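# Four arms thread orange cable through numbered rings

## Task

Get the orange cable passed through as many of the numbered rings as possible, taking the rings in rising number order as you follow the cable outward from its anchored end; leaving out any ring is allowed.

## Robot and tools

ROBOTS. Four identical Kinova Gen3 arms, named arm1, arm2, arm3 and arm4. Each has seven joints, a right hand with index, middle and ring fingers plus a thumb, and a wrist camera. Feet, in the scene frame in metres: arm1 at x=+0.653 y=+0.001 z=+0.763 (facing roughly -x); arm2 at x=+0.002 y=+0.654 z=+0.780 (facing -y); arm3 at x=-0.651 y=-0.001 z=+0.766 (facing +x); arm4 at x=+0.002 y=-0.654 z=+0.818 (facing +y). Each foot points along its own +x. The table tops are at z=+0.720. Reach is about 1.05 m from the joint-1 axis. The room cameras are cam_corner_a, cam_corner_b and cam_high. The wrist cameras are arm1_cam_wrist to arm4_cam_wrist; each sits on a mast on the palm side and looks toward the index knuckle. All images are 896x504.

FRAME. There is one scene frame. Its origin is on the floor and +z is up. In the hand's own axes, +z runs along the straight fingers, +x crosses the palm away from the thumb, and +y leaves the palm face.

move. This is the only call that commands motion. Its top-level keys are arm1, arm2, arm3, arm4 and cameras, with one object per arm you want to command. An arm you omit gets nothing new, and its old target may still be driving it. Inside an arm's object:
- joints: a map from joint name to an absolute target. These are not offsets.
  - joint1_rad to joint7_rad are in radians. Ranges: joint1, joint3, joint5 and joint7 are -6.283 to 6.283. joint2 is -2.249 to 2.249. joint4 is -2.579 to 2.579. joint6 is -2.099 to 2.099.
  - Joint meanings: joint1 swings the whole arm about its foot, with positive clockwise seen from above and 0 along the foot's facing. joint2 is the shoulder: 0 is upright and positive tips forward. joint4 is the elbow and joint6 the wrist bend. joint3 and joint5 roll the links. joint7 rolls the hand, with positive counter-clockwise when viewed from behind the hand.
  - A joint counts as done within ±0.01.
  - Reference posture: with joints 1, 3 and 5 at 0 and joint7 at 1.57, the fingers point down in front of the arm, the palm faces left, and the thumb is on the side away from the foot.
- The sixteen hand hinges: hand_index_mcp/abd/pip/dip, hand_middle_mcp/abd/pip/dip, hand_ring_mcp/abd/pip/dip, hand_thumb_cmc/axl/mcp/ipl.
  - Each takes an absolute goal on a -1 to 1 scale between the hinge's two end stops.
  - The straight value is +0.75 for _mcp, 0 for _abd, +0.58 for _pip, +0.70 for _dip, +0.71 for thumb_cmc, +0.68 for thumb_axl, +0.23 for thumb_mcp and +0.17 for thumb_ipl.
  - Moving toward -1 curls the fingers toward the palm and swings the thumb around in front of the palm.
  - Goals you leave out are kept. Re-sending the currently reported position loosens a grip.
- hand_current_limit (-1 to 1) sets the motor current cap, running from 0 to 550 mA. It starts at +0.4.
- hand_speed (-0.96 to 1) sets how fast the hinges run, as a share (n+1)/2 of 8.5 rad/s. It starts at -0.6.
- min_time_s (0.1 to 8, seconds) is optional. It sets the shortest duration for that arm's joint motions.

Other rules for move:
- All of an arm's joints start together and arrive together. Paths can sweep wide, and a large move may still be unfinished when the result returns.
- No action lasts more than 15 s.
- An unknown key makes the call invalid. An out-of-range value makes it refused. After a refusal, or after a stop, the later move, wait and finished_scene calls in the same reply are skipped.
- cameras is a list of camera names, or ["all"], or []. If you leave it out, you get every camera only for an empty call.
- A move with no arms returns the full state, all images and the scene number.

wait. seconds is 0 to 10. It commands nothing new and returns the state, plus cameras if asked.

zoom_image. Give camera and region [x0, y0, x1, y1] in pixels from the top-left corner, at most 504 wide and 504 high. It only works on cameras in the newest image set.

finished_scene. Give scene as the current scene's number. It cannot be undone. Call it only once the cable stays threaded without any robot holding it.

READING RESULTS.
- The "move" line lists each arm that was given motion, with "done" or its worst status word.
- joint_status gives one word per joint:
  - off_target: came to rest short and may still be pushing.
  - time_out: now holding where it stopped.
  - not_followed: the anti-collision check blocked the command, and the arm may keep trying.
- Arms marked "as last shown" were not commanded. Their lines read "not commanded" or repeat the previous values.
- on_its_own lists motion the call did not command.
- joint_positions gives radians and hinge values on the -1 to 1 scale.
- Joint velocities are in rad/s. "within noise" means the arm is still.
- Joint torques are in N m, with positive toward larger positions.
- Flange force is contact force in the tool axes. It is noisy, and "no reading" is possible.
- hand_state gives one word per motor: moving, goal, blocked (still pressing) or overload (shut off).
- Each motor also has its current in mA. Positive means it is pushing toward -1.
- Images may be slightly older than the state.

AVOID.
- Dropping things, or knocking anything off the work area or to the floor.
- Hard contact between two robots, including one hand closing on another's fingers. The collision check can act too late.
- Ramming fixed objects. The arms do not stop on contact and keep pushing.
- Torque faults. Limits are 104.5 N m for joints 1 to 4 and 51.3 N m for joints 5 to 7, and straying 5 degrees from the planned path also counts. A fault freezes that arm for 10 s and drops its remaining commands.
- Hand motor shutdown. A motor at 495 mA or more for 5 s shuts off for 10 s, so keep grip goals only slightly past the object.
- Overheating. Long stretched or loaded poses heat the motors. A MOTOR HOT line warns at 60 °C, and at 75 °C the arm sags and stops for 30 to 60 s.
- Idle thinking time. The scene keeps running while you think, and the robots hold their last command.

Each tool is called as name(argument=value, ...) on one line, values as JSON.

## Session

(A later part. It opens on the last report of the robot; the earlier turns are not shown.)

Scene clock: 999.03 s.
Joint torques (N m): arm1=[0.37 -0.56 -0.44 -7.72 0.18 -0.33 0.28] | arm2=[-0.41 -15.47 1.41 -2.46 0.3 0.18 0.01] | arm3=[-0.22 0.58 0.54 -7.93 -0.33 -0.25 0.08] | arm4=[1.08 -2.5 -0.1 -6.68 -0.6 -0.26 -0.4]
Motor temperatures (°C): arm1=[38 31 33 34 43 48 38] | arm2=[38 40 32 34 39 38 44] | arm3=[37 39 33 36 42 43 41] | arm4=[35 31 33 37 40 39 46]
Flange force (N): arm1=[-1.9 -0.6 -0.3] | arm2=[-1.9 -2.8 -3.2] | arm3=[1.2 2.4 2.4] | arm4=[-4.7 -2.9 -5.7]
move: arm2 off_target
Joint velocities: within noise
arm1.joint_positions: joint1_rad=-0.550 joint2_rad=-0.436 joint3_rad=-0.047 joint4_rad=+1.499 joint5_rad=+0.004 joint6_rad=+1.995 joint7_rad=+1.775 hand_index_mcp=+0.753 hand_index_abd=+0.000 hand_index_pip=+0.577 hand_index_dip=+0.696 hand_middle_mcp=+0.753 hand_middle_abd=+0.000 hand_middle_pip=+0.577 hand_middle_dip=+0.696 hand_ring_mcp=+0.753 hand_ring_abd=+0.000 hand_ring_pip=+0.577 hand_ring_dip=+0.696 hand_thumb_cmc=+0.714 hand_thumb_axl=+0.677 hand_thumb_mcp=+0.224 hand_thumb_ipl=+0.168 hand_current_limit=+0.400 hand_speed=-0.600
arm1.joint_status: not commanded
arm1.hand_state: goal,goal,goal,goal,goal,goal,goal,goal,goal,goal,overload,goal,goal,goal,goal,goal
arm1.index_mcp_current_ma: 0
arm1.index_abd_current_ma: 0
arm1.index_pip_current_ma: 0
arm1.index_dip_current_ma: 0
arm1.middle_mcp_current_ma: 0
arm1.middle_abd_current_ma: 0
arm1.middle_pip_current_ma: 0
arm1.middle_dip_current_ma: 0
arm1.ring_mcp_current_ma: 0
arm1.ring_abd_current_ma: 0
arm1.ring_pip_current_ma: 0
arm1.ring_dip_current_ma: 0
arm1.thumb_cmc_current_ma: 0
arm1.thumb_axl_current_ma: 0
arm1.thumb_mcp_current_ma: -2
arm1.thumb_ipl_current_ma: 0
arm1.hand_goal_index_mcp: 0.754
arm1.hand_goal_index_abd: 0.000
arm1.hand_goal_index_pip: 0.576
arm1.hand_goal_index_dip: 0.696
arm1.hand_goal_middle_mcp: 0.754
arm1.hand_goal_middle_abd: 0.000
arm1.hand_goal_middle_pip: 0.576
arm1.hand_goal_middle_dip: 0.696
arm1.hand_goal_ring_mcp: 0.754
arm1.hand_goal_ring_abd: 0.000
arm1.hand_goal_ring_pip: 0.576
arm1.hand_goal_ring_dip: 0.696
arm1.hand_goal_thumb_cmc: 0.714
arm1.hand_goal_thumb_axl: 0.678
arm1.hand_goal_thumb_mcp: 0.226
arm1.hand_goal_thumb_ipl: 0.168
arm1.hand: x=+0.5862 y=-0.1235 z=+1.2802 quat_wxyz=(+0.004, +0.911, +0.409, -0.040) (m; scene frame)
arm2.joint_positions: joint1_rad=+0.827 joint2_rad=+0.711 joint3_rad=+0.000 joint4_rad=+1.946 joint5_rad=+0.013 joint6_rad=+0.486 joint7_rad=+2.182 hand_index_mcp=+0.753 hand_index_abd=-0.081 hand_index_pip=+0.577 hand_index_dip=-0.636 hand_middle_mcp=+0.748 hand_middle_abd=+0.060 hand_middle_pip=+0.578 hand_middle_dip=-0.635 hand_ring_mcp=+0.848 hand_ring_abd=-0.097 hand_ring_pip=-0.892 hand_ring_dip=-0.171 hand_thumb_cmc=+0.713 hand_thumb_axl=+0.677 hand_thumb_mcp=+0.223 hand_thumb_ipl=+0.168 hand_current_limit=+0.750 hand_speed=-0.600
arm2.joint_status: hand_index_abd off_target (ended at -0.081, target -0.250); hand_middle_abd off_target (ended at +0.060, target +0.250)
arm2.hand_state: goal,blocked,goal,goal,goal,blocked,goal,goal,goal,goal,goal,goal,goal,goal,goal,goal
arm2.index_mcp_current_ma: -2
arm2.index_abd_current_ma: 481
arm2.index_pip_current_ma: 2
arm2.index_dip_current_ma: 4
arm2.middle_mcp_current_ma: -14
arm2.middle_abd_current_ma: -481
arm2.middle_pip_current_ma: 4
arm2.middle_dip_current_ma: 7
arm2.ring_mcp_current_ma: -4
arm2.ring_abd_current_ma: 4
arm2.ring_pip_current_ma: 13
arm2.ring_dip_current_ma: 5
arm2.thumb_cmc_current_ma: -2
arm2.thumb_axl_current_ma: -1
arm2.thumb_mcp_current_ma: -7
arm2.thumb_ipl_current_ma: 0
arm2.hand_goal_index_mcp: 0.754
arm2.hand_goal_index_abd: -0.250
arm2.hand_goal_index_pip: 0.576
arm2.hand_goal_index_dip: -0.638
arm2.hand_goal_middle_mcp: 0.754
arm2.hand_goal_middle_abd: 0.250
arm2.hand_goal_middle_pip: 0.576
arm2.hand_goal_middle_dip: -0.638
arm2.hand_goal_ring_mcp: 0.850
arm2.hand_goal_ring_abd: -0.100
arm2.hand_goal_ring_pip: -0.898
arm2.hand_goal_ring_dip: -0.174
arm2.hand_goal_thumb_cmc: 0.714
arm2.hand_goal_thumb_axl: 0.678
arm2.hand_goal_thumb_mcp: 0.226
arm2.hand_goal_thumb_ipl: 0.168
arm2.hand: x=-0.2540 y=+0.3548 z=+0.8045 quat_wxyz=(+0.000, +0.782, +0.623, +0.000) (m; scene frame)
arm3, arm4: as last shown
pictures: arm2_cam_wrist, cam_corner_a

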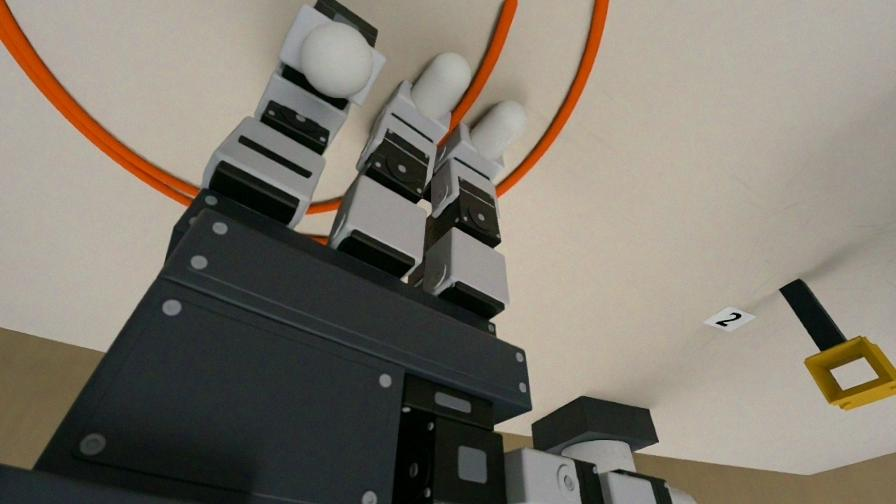

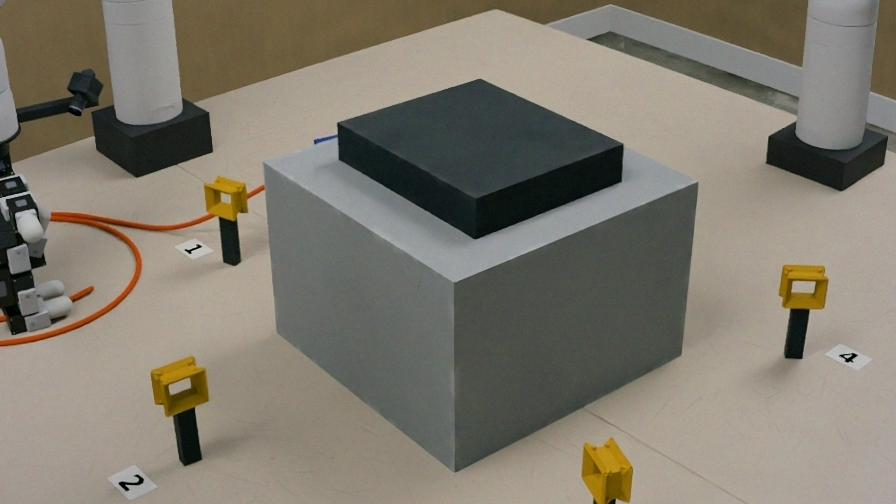

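move(arm2={"joints": {"joint1_rad": 0.8547, "joint2_rad": 0.6934, "joint4_rad": 1.9936, "joint5_rad": 0.0139, "joint6_rad": 0.4559, "joint7_rad": 2.3831}, "min_time_s": 1.0})

move(arm2={"joints": {"hand_index_abd": -0.03, "hand_middle_abd": 0.01}}, cameras=["arm2_cam_wrist", "cam_corner_a"])

move(arm2={"joints": {"joint1_rad": 0.9291, "joint2_rad": 0.7257, "joint4_rad": 1.8998, "joint5_rad": 0.0126, "joint6_rad": 0.5172, "joint7_rad": 2.1625}, "min_time_s": 1.5}, cameras=["arm2_cam_wrist", "cam_corner_a"])

move(arm2={"joints": {"hand_index_abd": -0.25, "hand_middle_abd": 0.25}}, cameras=["arm2_cam_wrist", "cam_corner_a", "cam_high"])

Scene clock: 1055.57 s.
Joint torques (N m): arm1=[0.39 -0.54 -0.4 -7.73 0.21 -0.31 0.26] | arm2=[-0.37 -18.59 1.38 -3.31 0.23 0.15 0.05] | arm3=[-0.22 0.58 0.55 -7.92 -0.37 -0.19 0.09] | arm4=[1.16 -2.53 -0.11 -6.7 -0.59 -0.26 -0.39]
Motor temperatures (°C): arm1=[38 31 33 34 43 48 38] | arm2=[38 40 32 34 39 38 44] | arm3=[37 39 33 36 42 43 41] | arm4=[35 31 33 37 40 39 46]
Flange force (N): arm1=[-1.9 -0.5 -0.2] | arm2=[-1.8 -3.4 5.4] | arm3=[1.2 2.4 2.5] | arm4=[-4.7 -2.9 -5.6]
move: arm2 done
Joint velocities: within noise
arm1: as last shown
arm2.joint_positions: joint1_rad=+0.855 joint2_rad=+0.693 joint3_rad=+0.000 joint4_rad=+1.994 joint5_rad=+0.014 joint6_rad=+0.456 joint7_rad=+2.383 hand_index_mcp=+0.757 hand_index_abd=-0.081 hand_index_pip=+0.578 hand_index_dip=-0.637 hand_middle_mcp=+0.754 hand_middle_abd=+0.063 hand_middle_pip=+0.578 hand_middle_dip=-0.635 hand_ring_mcp=+0.848 hand_ring_abd=-0.097 hand_ring_pip=-0.892 hand_ring_dip=-0.171 hand_thumb_cmc=+0.713 hand_thumb_axl=+0.677 hand_thumb_mcp=+0.223 hand_thumb_ipl=+0.168 hand_current_limit=+0.750 hand_speed=-0.600
arm2.joint_status: all done
arm2.hand_state: goal,blocked,goal,goal,goal,blocked,goal,goal,goal,goal,goal,goal,goal,goal,goal,goal
arm2.index_mcp_current_ma: 7
arm2.index_abd_current_ma: 481
arm2.index_pip_current_ma: 4
arm2.index_dip_current_ma: 2
arm2.middle_mcp_current_ma: -1
arm2.middle_abd_current_ma: -481
arm2.middle_pip_current_ma: 3
arm2.middle_dip_current_ma: 6
arm2.ring_mcp_current_ma: -4
arm2.ring_abd_current_ma: 4
arm2.ring_pip_current_ma: 13
arm2.ring_dip_current_ma: 5
arm2.thumb_cmc_current_ma: -2
arm2.thumb_axl_current_ma: -1
arm2.thumb_mcp_current_ma: -7
arm2.thumb_ipl_current_ma: 0
arm2.hand_goal_index_mcp: 0.754
arm2.hand_goal_index_abd: -0.250
arm2.hand_goal_index_pip: 0.576
arm2.hand_goal_index_dip: -0.638
arm2.hand_goal_middle_mcp: 0.754
arm2.hand_goal_middle_abd: 0.250
arm2.hand_goal_middle_pip: 0.576
arm2.hand_goal_middle_dip: -0.638
arm2.hand_goal_ring_mcp: 0.850
arm2.hand_goal_ring_abd: -0.100
arm2.hand_goal_ring_pip: -0.898
arm2.hand_goal_ring_dip: -0.174
arm2.hand_goal_thumb_cmc: 0.714
arm2.hand_goal_thumb_axl: 0.678
arm2.hand_goal_thumb_mcp: 0.226
arm2.hand_goal_thumb_ipl: 0.168
arm2.hand: x=-0.2443 y=+0.3873 z=+0.8051 quat_wxyz=(+0.000, +0.725, +0.688, +0.000) (m; scene frame)
arm3.joint_positions: joint1_rad=+0.472 joint2_rad=-0.395 joint3_rad=-0.036 joint4_rad=+1.473 joint5_rad=-0.050 joint6_rad=+2.061 joint7_rad=+1.824 hand_index_mcp=+0.753 hand_index_abd=+0.116 hand_index_pip=+0.577 hand_index_dip=+0.696 hand_middle_mcp=+0.753 hand_middle_abd=-0.116 hand_middle_pip=+0.577 hand_middle_dip=+0.696 hand_ring_mcp=+0.848 hand_ring_abd=-0.097 hand_ring_pip=-0.891 hand_ring_dip=-0.171 hand_thumb_cmc=+0.714 hand_thumb_axl=+0.677 hand_thumb_mcp=+0.224 hand_thumb_ipl=+0.168 hand_current_limit=+0.750 hand_speed=-0.600
arm3.joint_status: not commanded
arm3.hand_state: goal,goal,goal,goal,goal,goal,goal,goal,goal,goal,goal,goal,goal,goal,goal,goal
arm3.index_mcp_current_ma: 0
arm3.index_abd_current_ma: -1
arm3.index_pip_current_ma: 0
arm3.index_dip_current_ma: 0
arm3.middle_mcp_current_ma: 0
arm3.middle_abd_current_ma: 1
arm3.middle_pip_current_ma: 0
arm3.middle_dip_current_ma: 0
arm3.ring_mcp_current_ma: -1
arm3.ring_abd_current_ma: 1
arm3.ring_pip_current_ma: 4
arm3.ring_dip_current_ma: 1
arm3.thumb_cmc_current_ma: 0
arm3.thumb_axl_current_ma: 0
arm3.thumb_mcp_current_ma: -1
arm3.thumb_ipl_current_ma: 0
arm3.hand_goal_index_mcp: 0.754
arm3.hand_goal_index_abd: 0.120
arm3.hand_goal_index_pip: 0.576
arm3.hand_goal_index_dip: 0.696
arm3.hand_goal_middle_mcp: 0.754
arm3.hand_goal_middle_abd: -0.120
arm3.hand_goal_middle_pip: 0.576
arm3.hand_goal_middle_dip: 0.696
arm3.hand_goal_ring_mcp: 0.850
arm3.hand_goal_ring_abd: -0.100
arm3.hand_goal_ring_pip: -0.898
arm3.hand_goal_ring_dip: -0.174
arm3.hand_goal_thumb_cmc: 0.714
arm3.hand_goal_thumb_axl: 0.678
arm3.hand_goal_thumb_mcp: 0.226
arm3.hand_goal_thumb_ipl: 0.168
arm3.hand: x=-0.5150 y=+0.0211 z=+1.2898 quat_wxyz=(+0.007, +0.081, +0.997, +0.015) (m; scene frame)
arm4.joint_positions: joint1_rad=+0.181 joint2_rad=-0.351 joint3_rad=-0.031 joint4_rad=+1.429 joint5_rad=-0.012 joint6_rad=+1.974 joint7_rad=+1.684 hand_index_mcp=+0.753 hand_index_abd=+0.115 hand_index_pip=+0.577 hand_index_dip=+0.696 hand_middle_mcp=+0.753 hand_middle_abd=-0.117 hand_middle_pip=+0.577 hand_middle_dip=+0.696 hand_ring_mcp=+0.848 hand_ring_abd=-0.097 hand_ring_pip=-0.891 hand_ring_dip=-0.171 hand_thumb_cmc=+0.714 hand_thumb_axl=+0.677 hand_thumb_mcp=+0.224 hand_thumb_ipl=+0.168 hand_current_limit=+0.750 hand_speed=-0.600
arm4.joint_status: not commanded
arm4.hand_state: goal,goal,goal,goal,goal,goal,goal,goal,goal,goal,goal,goal,goal,goal,goal,goal
arm4.index_mcp_current_ma: 0
arm4.index_abd_current_ma: -2
arm4.index_pip_current_ma: 0
arm4.index_dip_current_ma: 0
arm4.middle_mcp_current_ma: 0
arm4.middle_abd_current_ma: 1
arm4.middle_pip_current_ma: 0
arm4.middle_dip_current_ma: 0
arm4.ring_mcp_current_ma: -1
arm4.ring_abd_current_ma: 1
arm4.ring_pip_current_ma: 5
arm4.ring_dip_current_ma: 1
arm4.thumb_cmc_current_ma: 0
arm4.thumb_axl_current_ma: 0
arm4.thumb_mcp_current_ma: -1
arm4.thumb_ipl_current_ma: 0
arm4.hand_goal_index_mcp: 0.754
arm4.hand_goal_index_abd: 0.120
arm4.hand_goal_index_pip: 0.576
arm4.hand_goal_index_dip: 0.696
arm4.hand_goal_middle_mcp: 0.754
arm4.hand_goal_middle_abd: -0.120
arm4.hand_goal_middle_pip: 0.576
arm4.hand_goal_middle_dip: 0.696
arm4.hand_goal_ring_mcp: 0.850
arm4.hand_goal_ring_abd: -0.100
arm4.hand_goal_ring_pip: -0.898
arm4.hand_goal_ring_dip: -0.174
arm4.hand_goal_thumb_cmc: 0.714
arm4.hand_goal_thumb_axl: 0.678
arm4.hand_goal_thumb_mcp: 0.226
arm4.hand_goal_thumb_ipl: 0.168
arm4.hand: x=-0.0445 y=-0.4776 z=+1.3488 quat_wxyz=(+0.036, -0.706, +0.706, +0.029) (m; scene frame)
pictures: none

Scene clock: 1056.10 s.
Joint torques (N m): arm1=[0.4 -0.55 -0.43 -7.69 0.2 -0.33 0.26] | arm2=[-0.35 -18.49 1.31 -3.39 0.24 0.11 0.09] | arm3=[-0.25 0.62 0.63 -7.9 -0.34 -0.23 0.1] | arm4=[1.09 -2.52 -0.11 -6.72 -0.59 -0.26 -0.4]
Motor temperatures (°C): arm1=[38 31 33 34 43 48 38] | arm2=[38 40 32 34 39 38 44] | arm3=[37 39 33 36 42 43 41] | arm4=[35 31 33 37 40 39 46]
Flange force (N): arm1=[-1.9 -0.6 -0.4] | arm2=[-1.7 -3.1 5.1] | arm3=[1.2 2.7 2.4] | arm4=[-4.7 -2.9 -5.5]
move: arm2 done
Joint velocities: within noise
arm1, arm3, arm4: as last shown
arm2.joint_positions: joint1_rad=+0.855 joint2_rad=+0.693 joint3_rad=+0.000 joint4_rad=+1.994 joint5_rad=+0.014 joint6_rad=+0.456 joint7_rad=+2.383 hand_index_mcp=+0.755 hand_index_abd=-0.030 hand_index_pip=+0.578 hand_index_dip=-0.637 hand_middle_mcp=+0.753 hand_middle_abd=+0.011 hand_middle_pip=+0.578 hand_middle_dip=-0.635 hand_ring_mcp=+0.848 hand_ring_abd=-0.097 hand_ring_pip=-0.892 hand_ring_dip=-0.171 hand_thumb_cmc=+0.713 hand_thumb_axl=+0.677 hand_thumb_mcp=+0.223 hand_thumb_ipl=+0.168 hand_current_limit=+0.750 hand_speed=-0.600
arm2.joint_status: all done
arm2.hand_state: goal,goal,goal,goal,goal,goal,goal,goal,goal,goal,goal,goal,goal,goal,goal,goal
arm2.index_mcp_current_ma: 2
arm2.index_abd_current_ma: 0
arm2.index_pip_current_ma: 4
arm2.index_dip_current_ma: 2
arm2.middle_mcp_current_ma: -1
arm2.middle_abd_current_ma: 1
arm2.middle_pip_current_ma: 3
arm2.middle_dip_current_ma: 6
arm2.ring_mcp_current_ma: -4
arm2.ring_abd_current_ma: 4
arm2.ring_pip_current_ma: 13
arm2.ring_dip_current_ma: 5
arm2.thumb_cmc_current_ma: -2
arm2.thumb_axl_current_ma: -1
arm2.thumb_mcp_current_ma: -7
arm2.thumb_ipl_current_ma: 0
arm2.hand_goal_index_mcp: 0.754
arm2.hand_goal_index_abd: -0.030
arm2.hand_goal_index_pip: 0.576
arm2.hand_goal_index_dip: -0.638
arm2.hand_goal_middle_mcp: 0.754
arm2.hand_goal_middle_abd: 0.010
arm2.hand_goal_middle_pip: 0.576
arm2.hand_goal_middle_dip: -0.638
arm2.hand_goal_ring_mcp: 0.850
arm2.hand_goal_ring_abd: -0.100
arm2.hand_goal_ring_pip: -0.898
arm2.hand_goal_ring_dip: -0.174
arm2.hand_goal_thumb_cmc: 0.714
arm2.hand_goal_thumb_axl: 0.678
arm2.hand_goal_thumb_mcp: 0.226
arm2.hand_goal_thumb_ipl: 0.168
arm2.hand: x=-0.2443 y=+0.3873 z=+0.8051 quat_wxyz=(+0.000, +0.725, +0.688, +0.000) (m; scene frame)
pictures: arm2_cam_wrist, cam_corner_a

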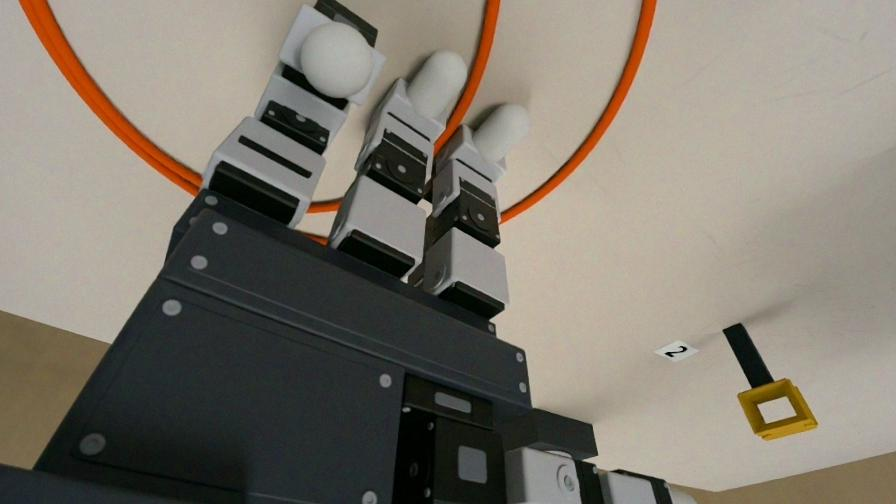

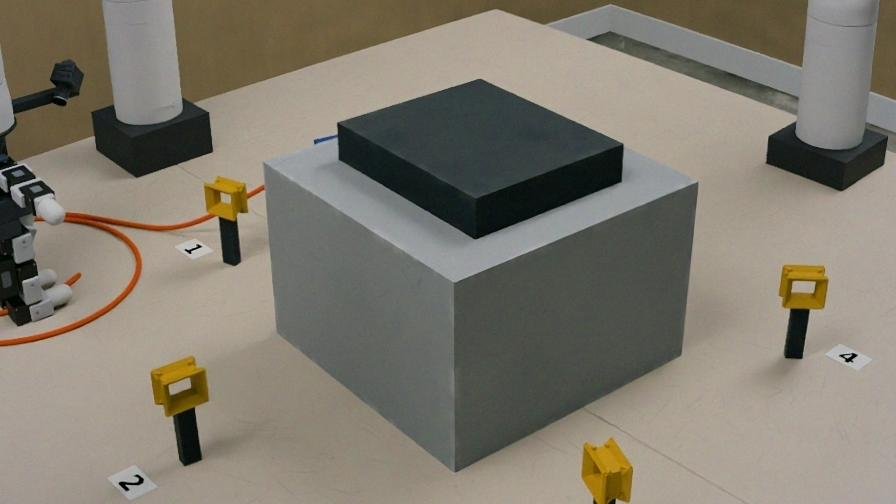

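Scene clock: 1057.93 s.
Joint torques (N m): arm1=[0.43 -0.55 -0.42 -7.71 0.21 -0.33 0.28] | arm2=[-0.4 -19.54 1.28 -3.88 0.18 0.1 0.04] | arm3=[-0.24 0.56 0.56 -7.9 -0.34 -0.25 0.09] | arm4=[1.17 -2.51 -0.13 -6.68 -0.59 -0.28 -0.4]
Motor temperatures (°C): arm1=[38 31 33 34 43 48 38] | arm2=[38 40 32 34 39 38 44] | arm3=[37 39 33 36 42 43 41] | arm4=[35 31 33 37 40 39 46]
Flange force (N): arm1=[-1.9 -0.6 -0.4] | arm2=[-2.5 -2.9 5.0] | arm3=[1.2 2.5 2.3] | arm4=[-4.7 -3.0 -5.8]
move: arm2 done
Joint velocities: within noise
arm1, arm3, arm4: as last shown
arm2.joint_positions: joint1_rad=+0.929 joint2_rad=+0.726 joint3_rad=+0.000 joint4_rad=+1.900 joint5_rad=+0.013 joint6_rad=+0.517 joint7_rad=+2.163 hand_index_mcp=+0.755 hand_index_abd=-0.030 hand_index_pip=+0.578 hand_index_dip=-0.637 hand_middle_mcp=+0.753 hand_middle_abd=+0.011 hand_middle_pip=+0.578 hand_middle_dip=-0.635 hand_ring_mcp=+0.848 hand_ring_abd=-0.097 hand_ring_pip=-0.892 hand_ring_dip=-0.171 hand_thumb_cmc=+0.713 hand_thumb_axl=+0.677 hand_thumb_mcp=+0.223 hand_thumb_ipl=+0.168 hand_current_limit=+0.750 hand_speed=-0.600
arm2.joint_status: all done
arm2.hand_state: goal,goal,goal,goal,goal,goal,goal,goal,goal,goal,goal,goal,goal,goal,goal,goal
arm2.index_mcp_current_ma: 1
arm2.index_abd_current_ma: 0
arm2.index_pip_current_ma: 4
arm2.index_dip_current_ma: 2
arm2.middle_mcp_current_ma: -1
arm2.middle_abd_current_ma: 1
arm2.middle_pip_current_ma: 3
arm2.middle_dip_current_ma: 6
arm2.ring_mcp_current_ma: -4
arm2.ring_abd_current_ma: 4
arm2.ring_pip_current_ma: 13
arm2.ring_dip_current_ma: 5
arm2.thumb_cmc_current_ma: -2
arm2.thumb_axl_current_ma: -1
arm2.thumb_mcp_current_ma: -7
arm2.thumb_ipl_current_ma: 0
arm2.hand_goal_index_mcp: 0.754
arm2.hand_goal_index_abd: -0.030
arm2.hand_goal_index_pip: 0.576
arm2.hand_goal_index_dip: -0.638
arm2.hand_goal_middle_mcp: 0.754
arm2.hand_goal_middle_abd: 0.010
arm2.hand_goal_middle_pip: 0.576
arm2.hand_goal_middle_dip: -0.638
arm2.hand_goal_ring_mcp: 0.850
arm2.hand_goal_ring_abd: -0.100
arm2.hand_goal_ring_pip: -0.898
arm2.hand_goal_ring_dip: -0.174
arm2.hand_goal_thumb_cmc: 0.714
arm2.hand_goal_thumb_axl: 0.678
arm2.hand_goal_thumb_mcp: 0.226
arm2.hand_goal_thumb_ipl: 0.168
arm2.hand: x=-0.2951 y=+0.3733 z=+0.8051 quat_wxyz=(+0.000, +0.819, +0.574, +0.000) (m; scene frame)
pictures: arm2_cam_wrist, cam_corner_a

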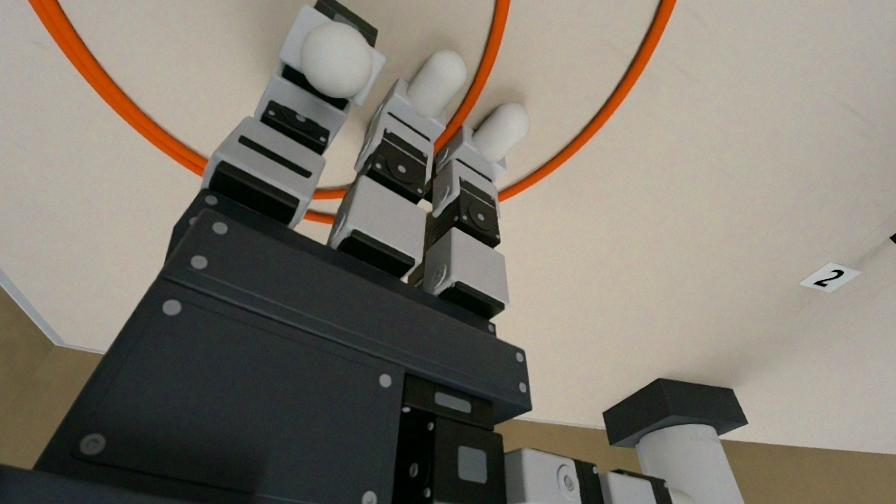

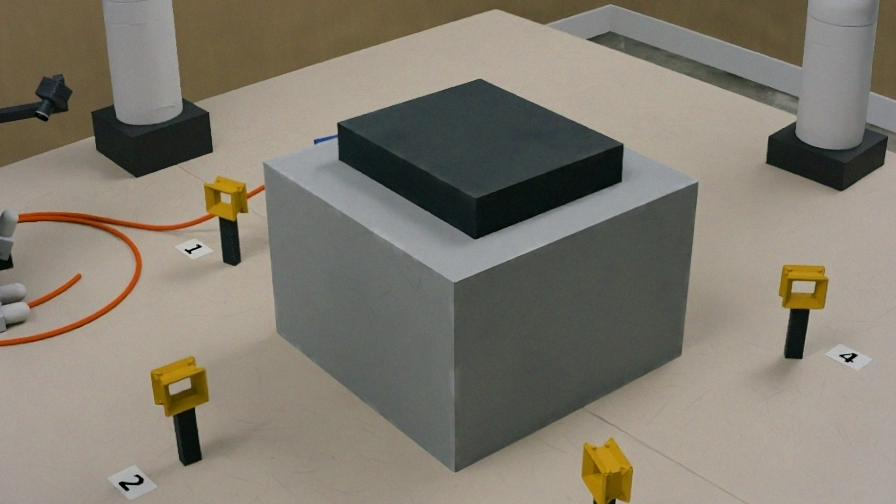

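Scene clock: 1058.67 s.
Joint torques (N m): arm1=[0.37 -0.6 -0.39 -7.69 0.18 -0.33 0.28] | arm2=[-0.51 -19.17 1.19 -3.75 0.18 0.09 0.04] | arm3=[-0.24 0.57 0.57 -7.85 -0.28 -0.22 0.09] | arm4=[1.12 -2.5 -0.08 -6.69 -0.6 -0.26 -0.37]
Motor temperatures (°C): arm1=[38 31 33 34 43 48 38] | arm2=[38 40 32 34 39 38 44] | arm3=[37 39 33 36 42 43 41] | arm4=[35 31 33 37 40 39 46]
Flange force (N): arm1=[-2.1 -0.5 -0.5] | arm2=[-2.3 -3.1 4.1] | arm3=[1.1 2.5 2.2] | arm4=[-4.7 -2.7 -5.7]
move: arm2 off_target
Joint velocities: within noise
arm1, arm3, arm4: as last shown
arm2.joint_positions: joint1_rad=+0.929 joint2_rad=+0.726 joint3_rad=+0.000 joint4_rad=+1.900 joint5_rad=+0.013 joint6_rad=+0.517 joint7_rad=+2.162 hand_index_mcp=+0.754 hand_index_abd=-0.076 hand_index_pip=+0.578 hand_index_dip=-0.637 hand_middle_mcp=+0.753 hand_middle_abd=+0.064 hand_middle_pip=+0.578 hand_middle_dip=-0.635 hand_ring_mcp=+0.848 hand_ring_abd=-0.097 hand_ring_pip=-0.892 hand_ring_dip=-0.171 hand_thumb_cmc=+0.713 hand_thumb_axl=+0.677 hand_thumb_mcp=+0.223 hand_thumb_ipl=+0.168 hand_current_limit=+0.750 hand_speed=-0.600
arm2.joint_status: hand_index_abd off_target (ended at -0.076, target -0.250); hand_middle_abd off_target (ended at +0.064, target +0.250)
arm2.hand_state: goal,blocked,goal,goal,goal,blocked,goal,goal,goal,goal,goal,goal,goal,goal,goal,goal
arm2.index_mcp_current_ma: 1
arm2.index_abd_current_ma: 481
arm2.index_pip_current_ma: 4
arm2.index_dip_current_ma: 2
arm2.middle_mcp_current_ma: -1
arm2.middle_abd_current_ma: -481
arm2.middle_pip_current_ma: 3
arm2.middle_dip_current_ma: 5
arm2.ring_mcp_current_ma: -4
arm2.ring_abd_current_ma: 4
arm2.ring_pip_current_ma: 13
arm2.ring_dip_current_ma: 5
arm2.thumb_cmc_current_ma: -2
arm2.thumb_axl_current_ma: -1
arm2.thumb_mcp_current_ma: -7
arm2.thumb_ipl_current_ma: 0
arm2.hand_goal_index_mcp: 0.754
arm2.hand_goal_index_abd: -0.250
arm2.hand_goal_index_pip: 0.576
arm2.hand_goal_index_dip: -0.638
arm2.hand_goal_middle_mcp: 0.754
arm2.hand_goal_middle_abd: 0.250
arm2.hand_goal_middle_pip: 0.576
arm2.hand_goal_middle_dip: -0.638
arm2.hand_goal_ring_mcp: 0.850
arm2.hand_goal_ring_abd: -0.100
arm2.hand_goal_ring_pip: -0.898
arm2.hand_goal_ring_dip: -0.174
arm2.hand_goal_thumb_cmc: 0.714
arm2.hand_goal_thumb_axl: 0.678
arm2.hand_goal_thumb_mcp: 0.226
arm2.hand_goal_thumb_ipl: 0.168
arm2.hand: x=-0.2952 y=+0.3733 z=+0.8051 quat_wxyz=(+0.000, +0.819, +0.574, +0.000) (m; scene frame)
pictures: arm2_cam_wrist, cam_corner_a, cam_high

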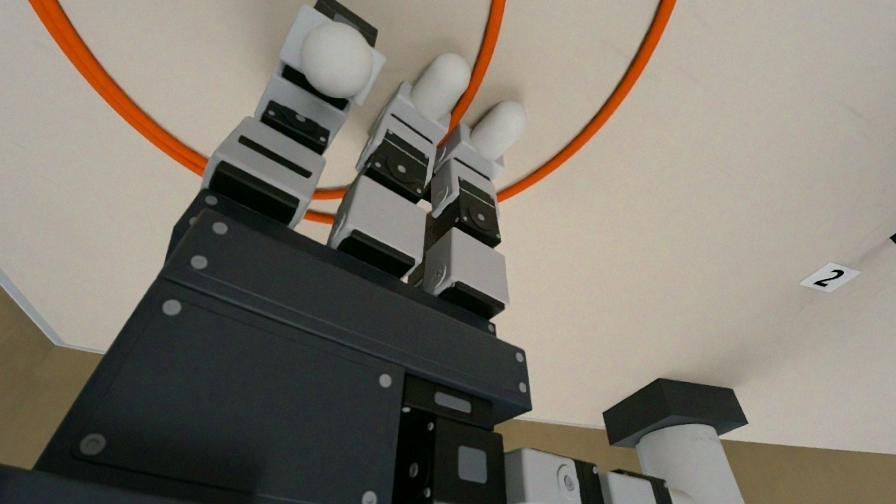

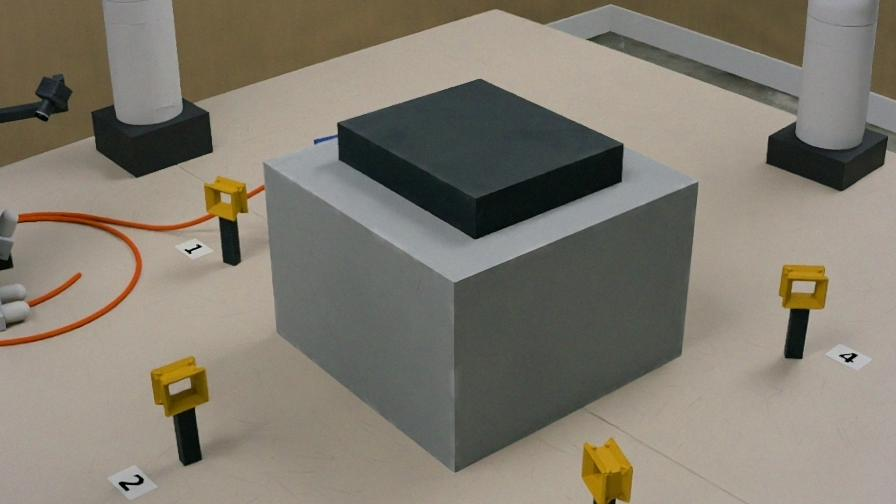

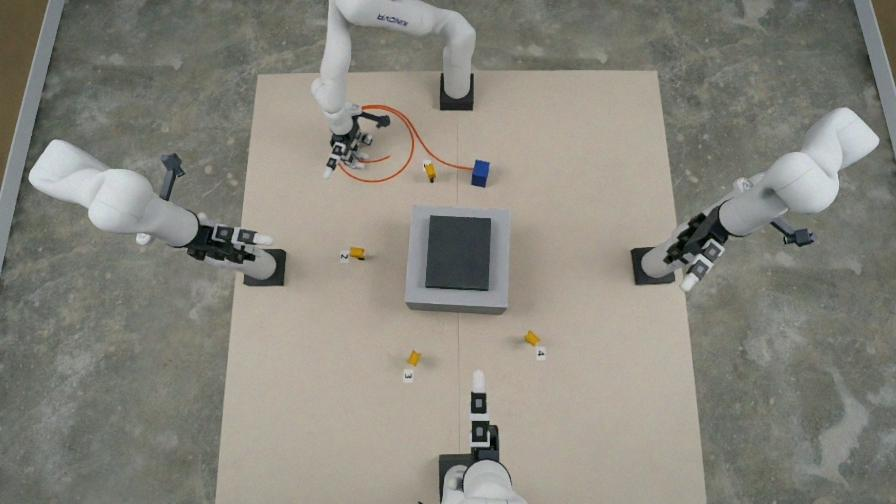

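move(arm2={"joints": {"joint1_rad": 0.9797, "joint2_rad": 0.7042, "joint4_rad": 1.96, "joint5_rad": 0.0136, "joint6_rad": 0.4782, "joint7_rad": 2.4736}, "min_time_s": 1.3})

move(arm2={"joints": {"hand_index_abd": -0.03, "hand_middle_abd": 0.01}}, cameras=["arm2_cam_wrist"])

move(arm2={"joints": {"joint1_rad": 1.0274, "joint2_rad": 0.7225, "joint4_rad": 1.907, "joint5_rad": 0.0128, "joint6_rad": 0.5126, "joint7_rad": 2.2607}, "min_time_s": 1.2})

move(arm2={"joints": {"hand_index_abd": -0.25, "hand_middle_abd": 0.25}}, cameras=["arm2_cam_wrist", "cam_corner_a", "cam_high", "cam_corner_b"])

Scene clock: 1162.43 s.
Joint torques (N m): arm1=[0.42 -0.55 -0.44 -7.71 0.16 -0.34 0.28] | arm2=[-0.32 -18.82 1.4 -3.49 0.25 0.13 0.09] | arm3=[-0.23 0.61 0.62 -7.87 -0.34 -0.23 0.06] | arm4=[1.16 -2.54 -0.1 -6.72 -0.57 -0.25 -0.39]
Motor temperatures (°C): arm1=[38 31 33 34 43 48 38] | arm2=[38 40 32 34 39 38 44] | arm3=[37 39 33 36 42 43 41] | arm4=[35 31 33 37 40 39 46]
Flange force (N): arm1=[-1.9 -0.7 -0.4] | arm2=[-1.6 -3.4 5.0] | arm3=[1.2 2.5 2.3] | arm4=[-4.7 -2.8 -5.5]
move: arm2 done
Joint velocities: within noise
arm1, arm3, arm4: as last shown
arm2.joint_positions: joint1_rad=+0.980 joint2_rad=+0.704 joint3_rad=+0.000 joint4_rad=+1.960 joint5_rad=+0.014 joint6_rad=+0.478 joint7_rad=+2.474 hand_index_mcp=+0.754 hand_index_abd=-0.076 hand_index_pip=+0.578 hand_index_dip=-0.637 hand_middle_mcp=+0.753 hand_middle_abd=+0.065 hand_middle_pip=+0.578 hand_middle_dip=-0.635 hand_ring_mcp=+0.848 hand_ring_abd=-0.097 hand_ring_pip=-0.892 hand_ring_dip=-0.171 hand_thumb_cmc=+0.713 hand_thumb_axl=+0.677 hand_thumb_mcp=+0.223 hand_thumb_ipl=+0.168 hand_current_limit=+0.750 hand_speed=-0.600
arm2.joint_status: all done
arm2.hand_state: goal,blocked,goal,goal,goal,blocked,goal,goal,goal,goal,goal,goal,goal,goal,goal,goal
arm2.index_mcp_current_ma: 0
arm2.index_abd_current_ma: 481
arm2.index_pip_current_ma: 4
arm2.index_dip_current_ma: 2
arm2.middle_mcp_current_ma: -1
arm2.middle_abd_current_ma: -481
arm2.middle_pip_current_ma: 3
arm2.middle_dip_current_ma: 5
arm2.ring_mcp_current_ma: -4
arm2.ring_abd_current_ma: 4
arm2.ring_pip_current_ma: 13
arm2.ring_dip_current_ma: 5
arm2.thumb_cmc_current_ma: -2
arm2.thumb_axl_current_ma: -1
arm2.thumb_mcp_current_ma: -7
arm2.thumb_ipl_current_ma: 0
arm2.hand_goal_index_mcp: 0.754
arm2.hand_goal_index_abd: -0.250
arm2.hand_goal_index_pip: 0.576
arm2.hand_goal_index_dip: -0.638
arm2.hand_goal_middle_mcp: 0.754
arm2.hand_goal_middle_abd: 0.250
arm2.hand_goal_middle_pip: 0.576
arm2.hand_goal_middle_dip: -0.638
arm2.hand_goal_ring_mcp: 0.850
arm2.hand_goal_ring_abd: -0.100
arm2.hand_goal_ring_pip: -0.898
arm2.hand_goal_ring_dip: -0.174
arm2.hand_goal_thumb_cmc: 0.714
arm2.hand_goal_thumb_axl: 0.678
arm2.hand_goal_thumb_mcp: 0.226
arm2.hand_goal_thumb_ipl: 0.168
arm2.hand: x=-0.2810 y=+0.4220 z=+0.8050 quat_wxyz=(+0.000, +0.737, +0.676, +0.000) (m; scene frame)
pictures: none

Scene clock: 1162.97 s.
Joint torques (N m): arm1=[0.44 -0.57 -0.43 -7.72 0.19 -0.33 0.25] | arm2=[-0.36 -18.85 1.38 -3.47 0.21 0.12 0.04] | arm3=[-0.23 0.6 0.59 -7.91 -0.32 -0.22 0.07] | arm4=[1.12 -2.54 -0.1 -6.73 -0.58 -0.26 -0.38]
Motor temperatures (°C): arm1=[38 31 33 34 43 48 38] | arm2=[38 40 32 34 39 38 44] | arm3=[37 39 33 36 42 43 41] | arm4=[35 31 33 37 40 39 46]
Flange force (N): arm1=[-1.9 -0.7 -0.3] | arm2=[-1.5 -3.6 5.0] | arm3=[1.2 2.5 2.4] | arm4=[-4.7 -2.8 -5.5]
move: arm2 done
Joint velocities: within noise
arm1, arm3, arm4: as last shown
arm2.joint_positions: joint1_rad=+0.980 joint2_rad=+0.704 joint3_rad=+0.000 joint4_rad=+1.960 joint5_rad=+0.014 joint6_rad=+0.478 joint7_rad=+2.474 hand_index_mcp=+0.754 hand_index_abd=-0.029 hand_index_pip=+0.578 hand_index_dip=-0.637 hand_middle_mcp=+0.753 hand_middle_abd=+0.011 hand_middle_pip=+0.578 hand_middle_dip=-0.635 hand_ring_mcp=+0.848 hand_ring_abd=-0.097 hand_ring_pip=-0.892 hand_ring_dip=-0.171 hand_thumb_cmc=+0.713 hand_thumb_axl=+0.677 hand_thumb_mcp=+0.223 hand_thumb_ipl=+0.168 hand_current_limit=+0.750 hand_speed=-0.600
arm2.joint_status: all done
arm2.hand_state: goal,goal,goal,goal,goal,goal,goal,goal,goal,goal,goal,goal,goal,goal,goal,goal
arm2.index_mcp_current_ma: 0
arm2.index_abd_current_ma: 1
arm2.index_pip_current_ma: 4
arm2.index_dip_current_ma: 2
arm2.middle_mcp_current_ma: -1
arm2.middle_abd_current_ma: 1
arm2.middle_pip_current_ma: 3
arm2.middle_dip_current_ma: 5
arm2.ring_mcp_current_ma: -4
arm2.ring_abd_current_ma: 4
arm2.ring_pip_current_ma: 13
arm2.ring_dip_current_ma: 5
arm2.thumb_cmc_current_ma: -2
arm2.thumb_axl_current_ma: -1
arm2.thumb_mcp_current_ma: -7
arm2.thumb_ipl_current_ma: 0
arm2.hand_goal_index_mcp: 0.754
arm2.hand_goal_index_abd: -0.030
arm2.hand_goal_index_pip: 0.576
arm2.hand_goal_index_dip: -0.638
arm2.hand_goal_middle_mcp: 0.754
arm2.hand_goal_middle_abd: 0.010
arm2.hand_goal_middle_pip: 0.576
arm2.hand_goal_middle_dip: -0.638
arm2.hand_goal_ring_mcp: 0.850
arm2.hand_goal_ring_abd: -0.100
arm2.hand_goal_ring_pip: -0.898
arm2.hand_goal_ring_dip: -0.174
arm2.hand_goal_thumb_cmc: 0.714
arm2.hand_goal_thumb_axl: 0.678
arm2.hand_goal_thumb_mcp: 0.226
arm2.hand_goal_thumb_ipl: 0.168
arm2.hand: x=-0.2810 y=+0.4220 z=+0.8050 quat_wxyz=(+0.000, +0.737, +0.676, +0.000) (m; scene frame)
pictures: arm2_cam_wrist

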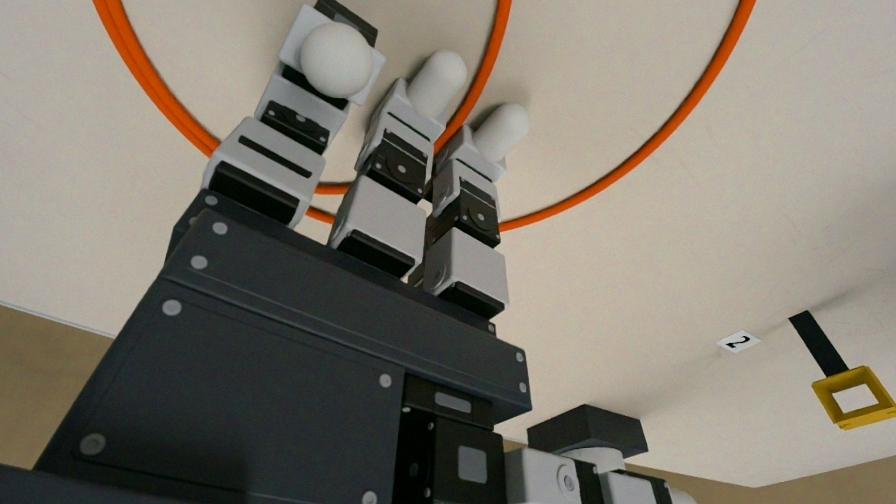

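Scene clock: 1164.50 s.
Joint torques (N m): arm1=[0.4 -0.54 -0.43 -7.7 0.2 -0.33 0.24] | arm2=[-0.43 -19.41 1.36 -3.81 0.23 0.07 0.08] | arm3=[-0.24 0.61 0.64 -7.96 -0.31 -0.19 0.04] | arm4=[1.13 -2.53 -0.11 -6.67 -0.58 -0.27 -0.4]
Motor temperatures (°C): arm1=[38 31 33 34 43 48 38] | arm2=[38 40 32 34 39 38 44] | arm3=[37 39 33 36 42 43 41] | arm4=[35 31 33 37 40 39 46]
Flange force (N): arm1=[-1.9 -0.7 -0.4] | arm2=[-2.3 -3.2 4.8] | arm3=[1.2 2.6 2.8] | arm4=[-4.7 -2.9 -5.8]
move: arm2 done
Joint velocities: within noise
arm1, arm3, arm4: as last shown
arm2.joint_positions: joint1_rad=+1.027 joint2_rad=+0.723 joint3_rad=+0.000 joint4_rad=+1.907 joint5_rad=+0.013 joint6_rad=+0.513 joint7_rad=+2.261 hand_index_mcp=+0.754 hand_index_abd=-0.029 hand_index_pip=+0.578 hand_index_dip=-0.637 hand_middle_mcp=+0.753 hand_middle_abd=+0.011 hand_middle_pip=+0.578 hand_middle_dip=-0.635 hand_ring_mcp=+0.848 hand_ring_abd=-0.097 hand_ring_pip=-0.892 hand_ring_dip=-0.171 hand_thumb_cmc=+0.713 hand_thumb_axl=+0.677 hand_thumb_mcp=+0.223 hand_thumb_ipl=+0.168 hand_current_limit=+0.750 hand_speed=-0.600
arm2.joint_status: all done
arm2.hand_state: goal,goal,goal,goal,goal,goal,goal,goal,goal,goal,goal,goal,goal,goal,goal,goal
arm2.index_mcp_current_ma: 0
arm2.index_abd_current_ma: 1
arm2.index_pip_current_ma: 4
arm2.index_dip_current_ma: 2
arm2.middle_mcp_current_ma: -1
arm2.middle_abd_current_ma: 1
arm2.middle_pip_current_ma: 3
arm2.middle_dip_current_ma: 5
arm2.ring_mcp_current_ma: -4
arm2.ring_abd_current_ma: 4
arm2.ring_pip_current_ma: 13
arm2.ring_dip_current_ma: 5
arm2.thumb_cmc_current_ma: -2
arm2.thumb_axl_current_ma: -1
arm2.thumb_mcp_current_ma: -7
arm2.thumb_ipl_current_ma: 0
arm2.hand_goal_index_mcp: 0.754
arm2.hand_goal_index_abd: -0.030
arm2.hand_goal_index_pip: 0.576
arm2.hand_goal_index_dip: -0.638
arm2.hand_goal_middle_mcp: 0.754
arm2.hand_goal_middle_abd: 0.010
arm2.hand_goal_middle_pip: 0.576
arm2.hand_goal_middle_dip: -0.638
arm2.hand_goal_ring_mcp: 0.850
arm2.hand_goal_ring_abd: -0.100
arm2.hand_goal_ring_pip: -0.898
arm2.hand_goal_ring_dip: -0.174
arm2.hand_goal_thumb_cmc: 0.714
arm2.hand_goal_thumb_axl: 0.678
arm2.hand_goal_thumb_mcp: 0.226
arm2.hand_goal_thumb_ipl: 0.168
arm2.hand: x=-0.3143 y=+0.4116 z=+0.8050 quat_wxyz=(+0.000, +0.819, +0.574, +0.000) (m; scene frame)
pictures: none

Scene clock: 1165.20 s.
Joint torques (N m): arm1=[0.41 -0.56 -0.45 -7.75 0.19 -0.32 0.28] | arm2=[-0.43 -19.09 1.3 -3.78 0.22 0.06 0.04] | arm3=[-0.23 0.55 0.55 -7.94 -0.31 -0.19 0.07] | arm4=[1.13 -2.5 -0.09 -6.68 -0.6 -0.25 -0.37]
Motor temperatures (°C): arm1=[38 31 33 34 43 48 38] | arm2=[38 40 32 34 39 38 44] | arm3=[37 39 33 36 42 43 41] | arm4=[35 31 33 37 40 39 46]
Flange force (N): arm1=[-1.9 -0.7 -0.2] | arm2=[-2.0 -3.1 4.1] | arm3=[1.1 2.4 2.6] | arm4=[-4.7 -2.8 -5.7]
move: arm2 off_target
Joint velocities: within noise
arm1.joint_positions: joint1_rad=-0.550 joint2_rad=-0.436 joint3_rad=-0.047 joint4_rad=+1.499 joint5_rad=+0.004 joint6_rad=+1.995 joint7_rad=+1.775 hand_index_mcp=+0.753 hand_index_abd=+0.000 hand_index_pip=+0.577 hand_index_dip=+0.696 hand_middle_mcp=+0.753 hand_middle_abd=+0.000 hand_middle_pip=+0.577 hand_middle_dip=+0.696 hand_ring_mcp=+0.753 hand_ring_abd=+0.000 hand_ring_pip=+0.577 hand_ring_dip=+0.696 hand_thumb_cmc=+0.714 hand_thumb_axl=+0.677 hand_thumb_mcp=+0.224 hand_thumb_ipl=+0.168 hand_current_limit=+0.400 hand_speed=-0.600
arm1.joint_status: not commanded
arm1.hand_state: goal,goal,goal,goal,goal,goal,goal,goal,goal,goal,overload,goal,goal,goal,goal,goal
arm1.index_mcp_current_ma: 0
arm1.index_abd_current_ma: 0
arm1.index_pip_current_ma: 0
arm1.index_dip_current_ma: 0
arm1.middle_mcp_current_ma: 0
arm1.middle_abd_current_ma: 0
arm1.middle_pip_current_ma: 0
arm1.middle_dip_current_ma: 0
arm1.ring_mcp_current_ma: 0
arm1.ring_abd_current_ma: 0
arm1.ring_pip_current_ma: 0
arm1.ring_dip_current_ma: 0
arm1.thumb_cmc_current_ma: 0
arm1.thumb_axl_current_ma: 0
arm1.thumb_mcp_current_ma: -2
arm1.thumb_ipl_current_ma: 0
arm1.hand_goal_index_mcp: 0.754
arm1.hand_goal_index_abd: 0.000
arm1.hand_goal_index_pip: 0.576
arm1.hand_goal_index_dip: 0.696
arm1.hand_goal_middle_mcp: 0.754
arm1.hand_goal_middle_abd: 0.000
arm1.hand_goal_middle_pip: 0.576
arm1.hand_goal_middle_dip: 0.696
arm1.hand_goal_ring_mcp: 0.754
arm1.hand_goal_ring_abd: 0.000
arm1.hand_goal_ring_pip: 0.576
arm1.hand_goal_ring_dip: 0.696
arm1.hand_goal_thumb_cmc: 0.714
arm1.hand_goal_thumb_axl: 0.678
arm1.hand_goal_thumb_mcp: 0.226
arm1.hand_goal_thumb_ipl: 0.168
arm1.hand: x=+0.5862 y=-0.1235 z=+1.2802 quat_wxyz=(+0.004, +0.911, +0.409, -0.040) (m; scene frame)
arm2.joint_positions: joint1_rad=+1.027 joint2_rad=+0.723 joint3_rad=+0.000 joint4_rad=+1.907 joint5_rad=+0.013 joint6_rad=+0.513 joint7_rad=+2.261 hand_index_mcp=+0.754 hand_index_abd=-0.074 hand_index_pip=+0.578 hand_index_dip=-0.637 hand_middle_mcp=+0.753 hand_middle_abd=+0.067 hand_middle_pip=+0.578 hand_middle_dip=-0.636 hand_ring_mcp=+0.848 hand_ring_abd=-0.097 hand_ring_pip=-0.892 hand_ring_dip=-0.171 hand_thumb_cmc=+0.713 hand_thumb_axl=+0.677 hand_thumb_mcp=+0.223 hand_thumb_ipl=+0.168 hand_current_limit=+0.750 hand_speed=-0.600
arm2.joint_status: hand_index_abd off_target (ended at -0.074, target -0.250); hand_middle_abd off_target (ended at +0.067, target +0.250)
arm2.hand_state: goal,blocked,goal,goal,goal,blocked,goal,goal,goal,goal,goal,goal,goal,goal,goal,goal
arm2.index_mcp_current_ma: 0
arm2.index_abd_current_ma: 481
arm2.index_pip_current_ma: 4
arm2.index_dip_current_ma: 2
arm2.middle_mcp_current_ma: -1
arm2.middle_abd_current_ma: -481
arm2.middle_pip_current_ma: 3
arm2.middle_dip_current_ma: 5
arm2.ring_mcp_current_ma: -4
arm2.ring_abd_current_ma: 4
arm2.ring_pip_current_ma: 13
arm2.ring_dip_current_ma: 5
arm2.thumb_cmc_current_ma: -2
arm2.thumb_axl_current_ma: -1
arm2.thumb_mcp_current_ma: -7
arm2.thumb_ipl_current_ma: 0
arm2.hand_goal_index_mcp: 0.754
arm2.hand_goal_index_abd: -0.250
arm2.hand_goal_index_pip: 0.576
arm2.hand_goal_index_dip: -0.638
arm2.hand_goal_middle_mcp: 0.754
arm2.hand_goal_middle_abd: 0.250
arm2.hand_goal_middle_pip: 0.576
arm2.hand_goal_middle_dip: -0.638
arm2.hand_goal_ring_mcp: 0.850
arm2.hand_goal_ring_abd: -0.100
arm2.hand_goal_ring_pip: -0.898
arm2.hand_goal_ring_dip: -0.174
arm2.hand_goal_thumb_cmc: 0.714
arm2.hand_goal_thumb_axl: 0.678
arm2.hand_goal_thumb_mcp: 0.226
arm2.hand_goal_thumb_ipl: 0.168
arm2.hand: x=-0.3143 y=+0.4116 z=+0.8050 quat_wxyz=(+0.000, +0.819, +0.574, +0.000) (m; scene frame)
arm3, arm4: as last shown
pictures: arm2_cam_wrist, cam_corner_a, cam_corner_b, cam_high

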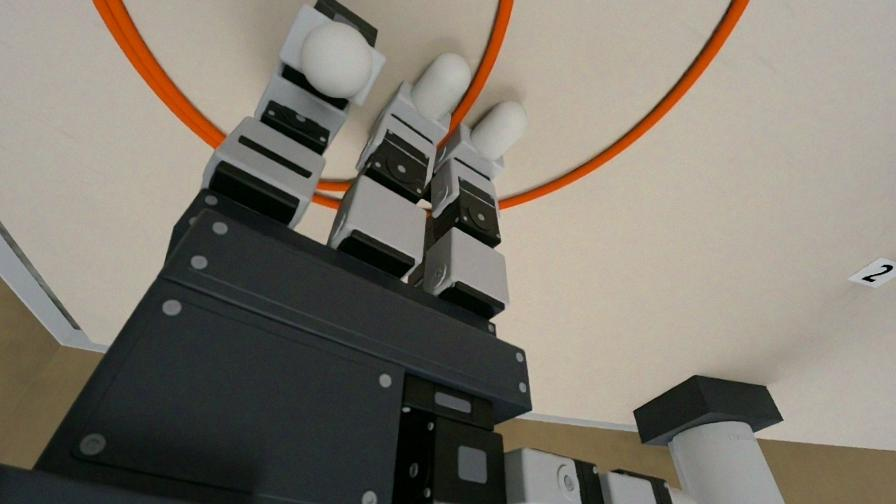

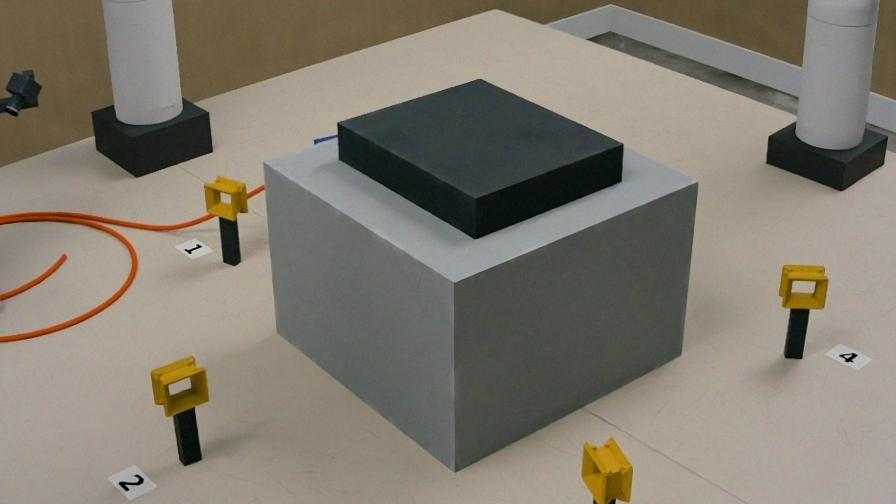

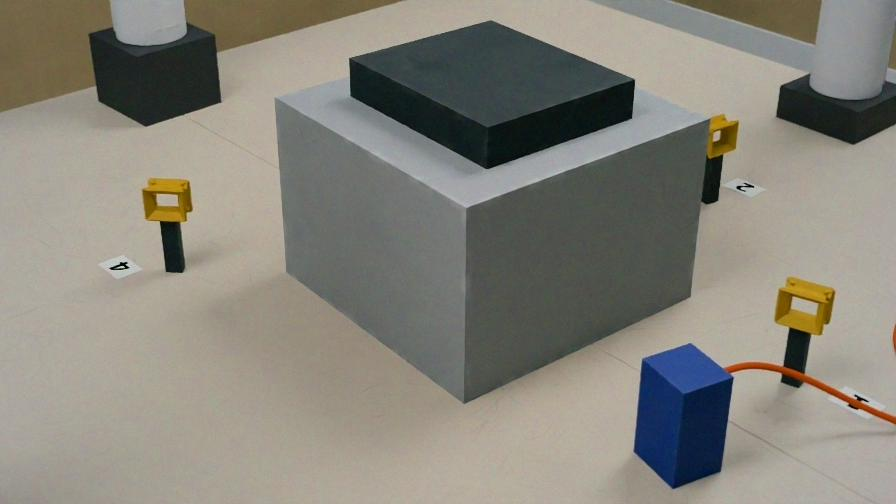

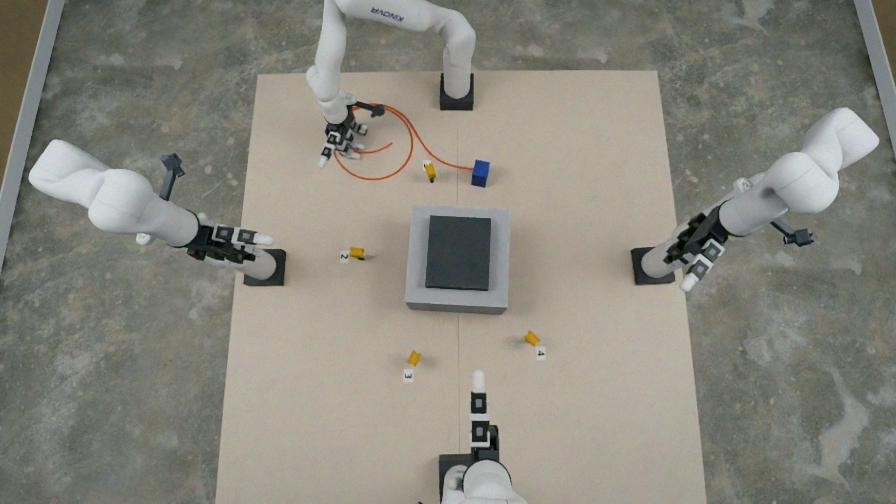

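zoom_image(camera="cam_high", region=[320, 90, 520, 200])

zoom_image(camera="cam_corner_b", region=[620, 250, 896, 500])

Scaled by 2.520 from the camera's 896x504 image, which has a finer 1280x720 frame.

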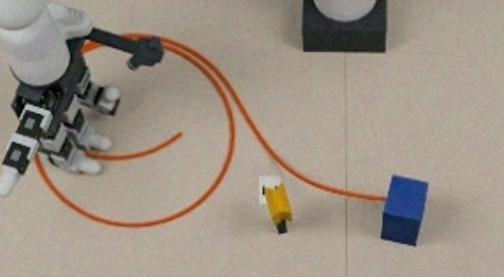

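Scaled by 1.826 from the camera's 896x504 image, which has a finer 1280x720 frame.

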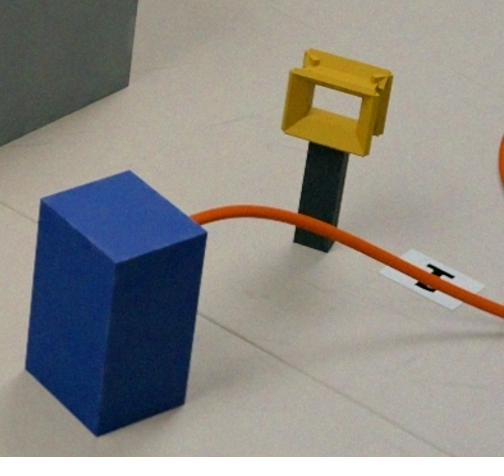

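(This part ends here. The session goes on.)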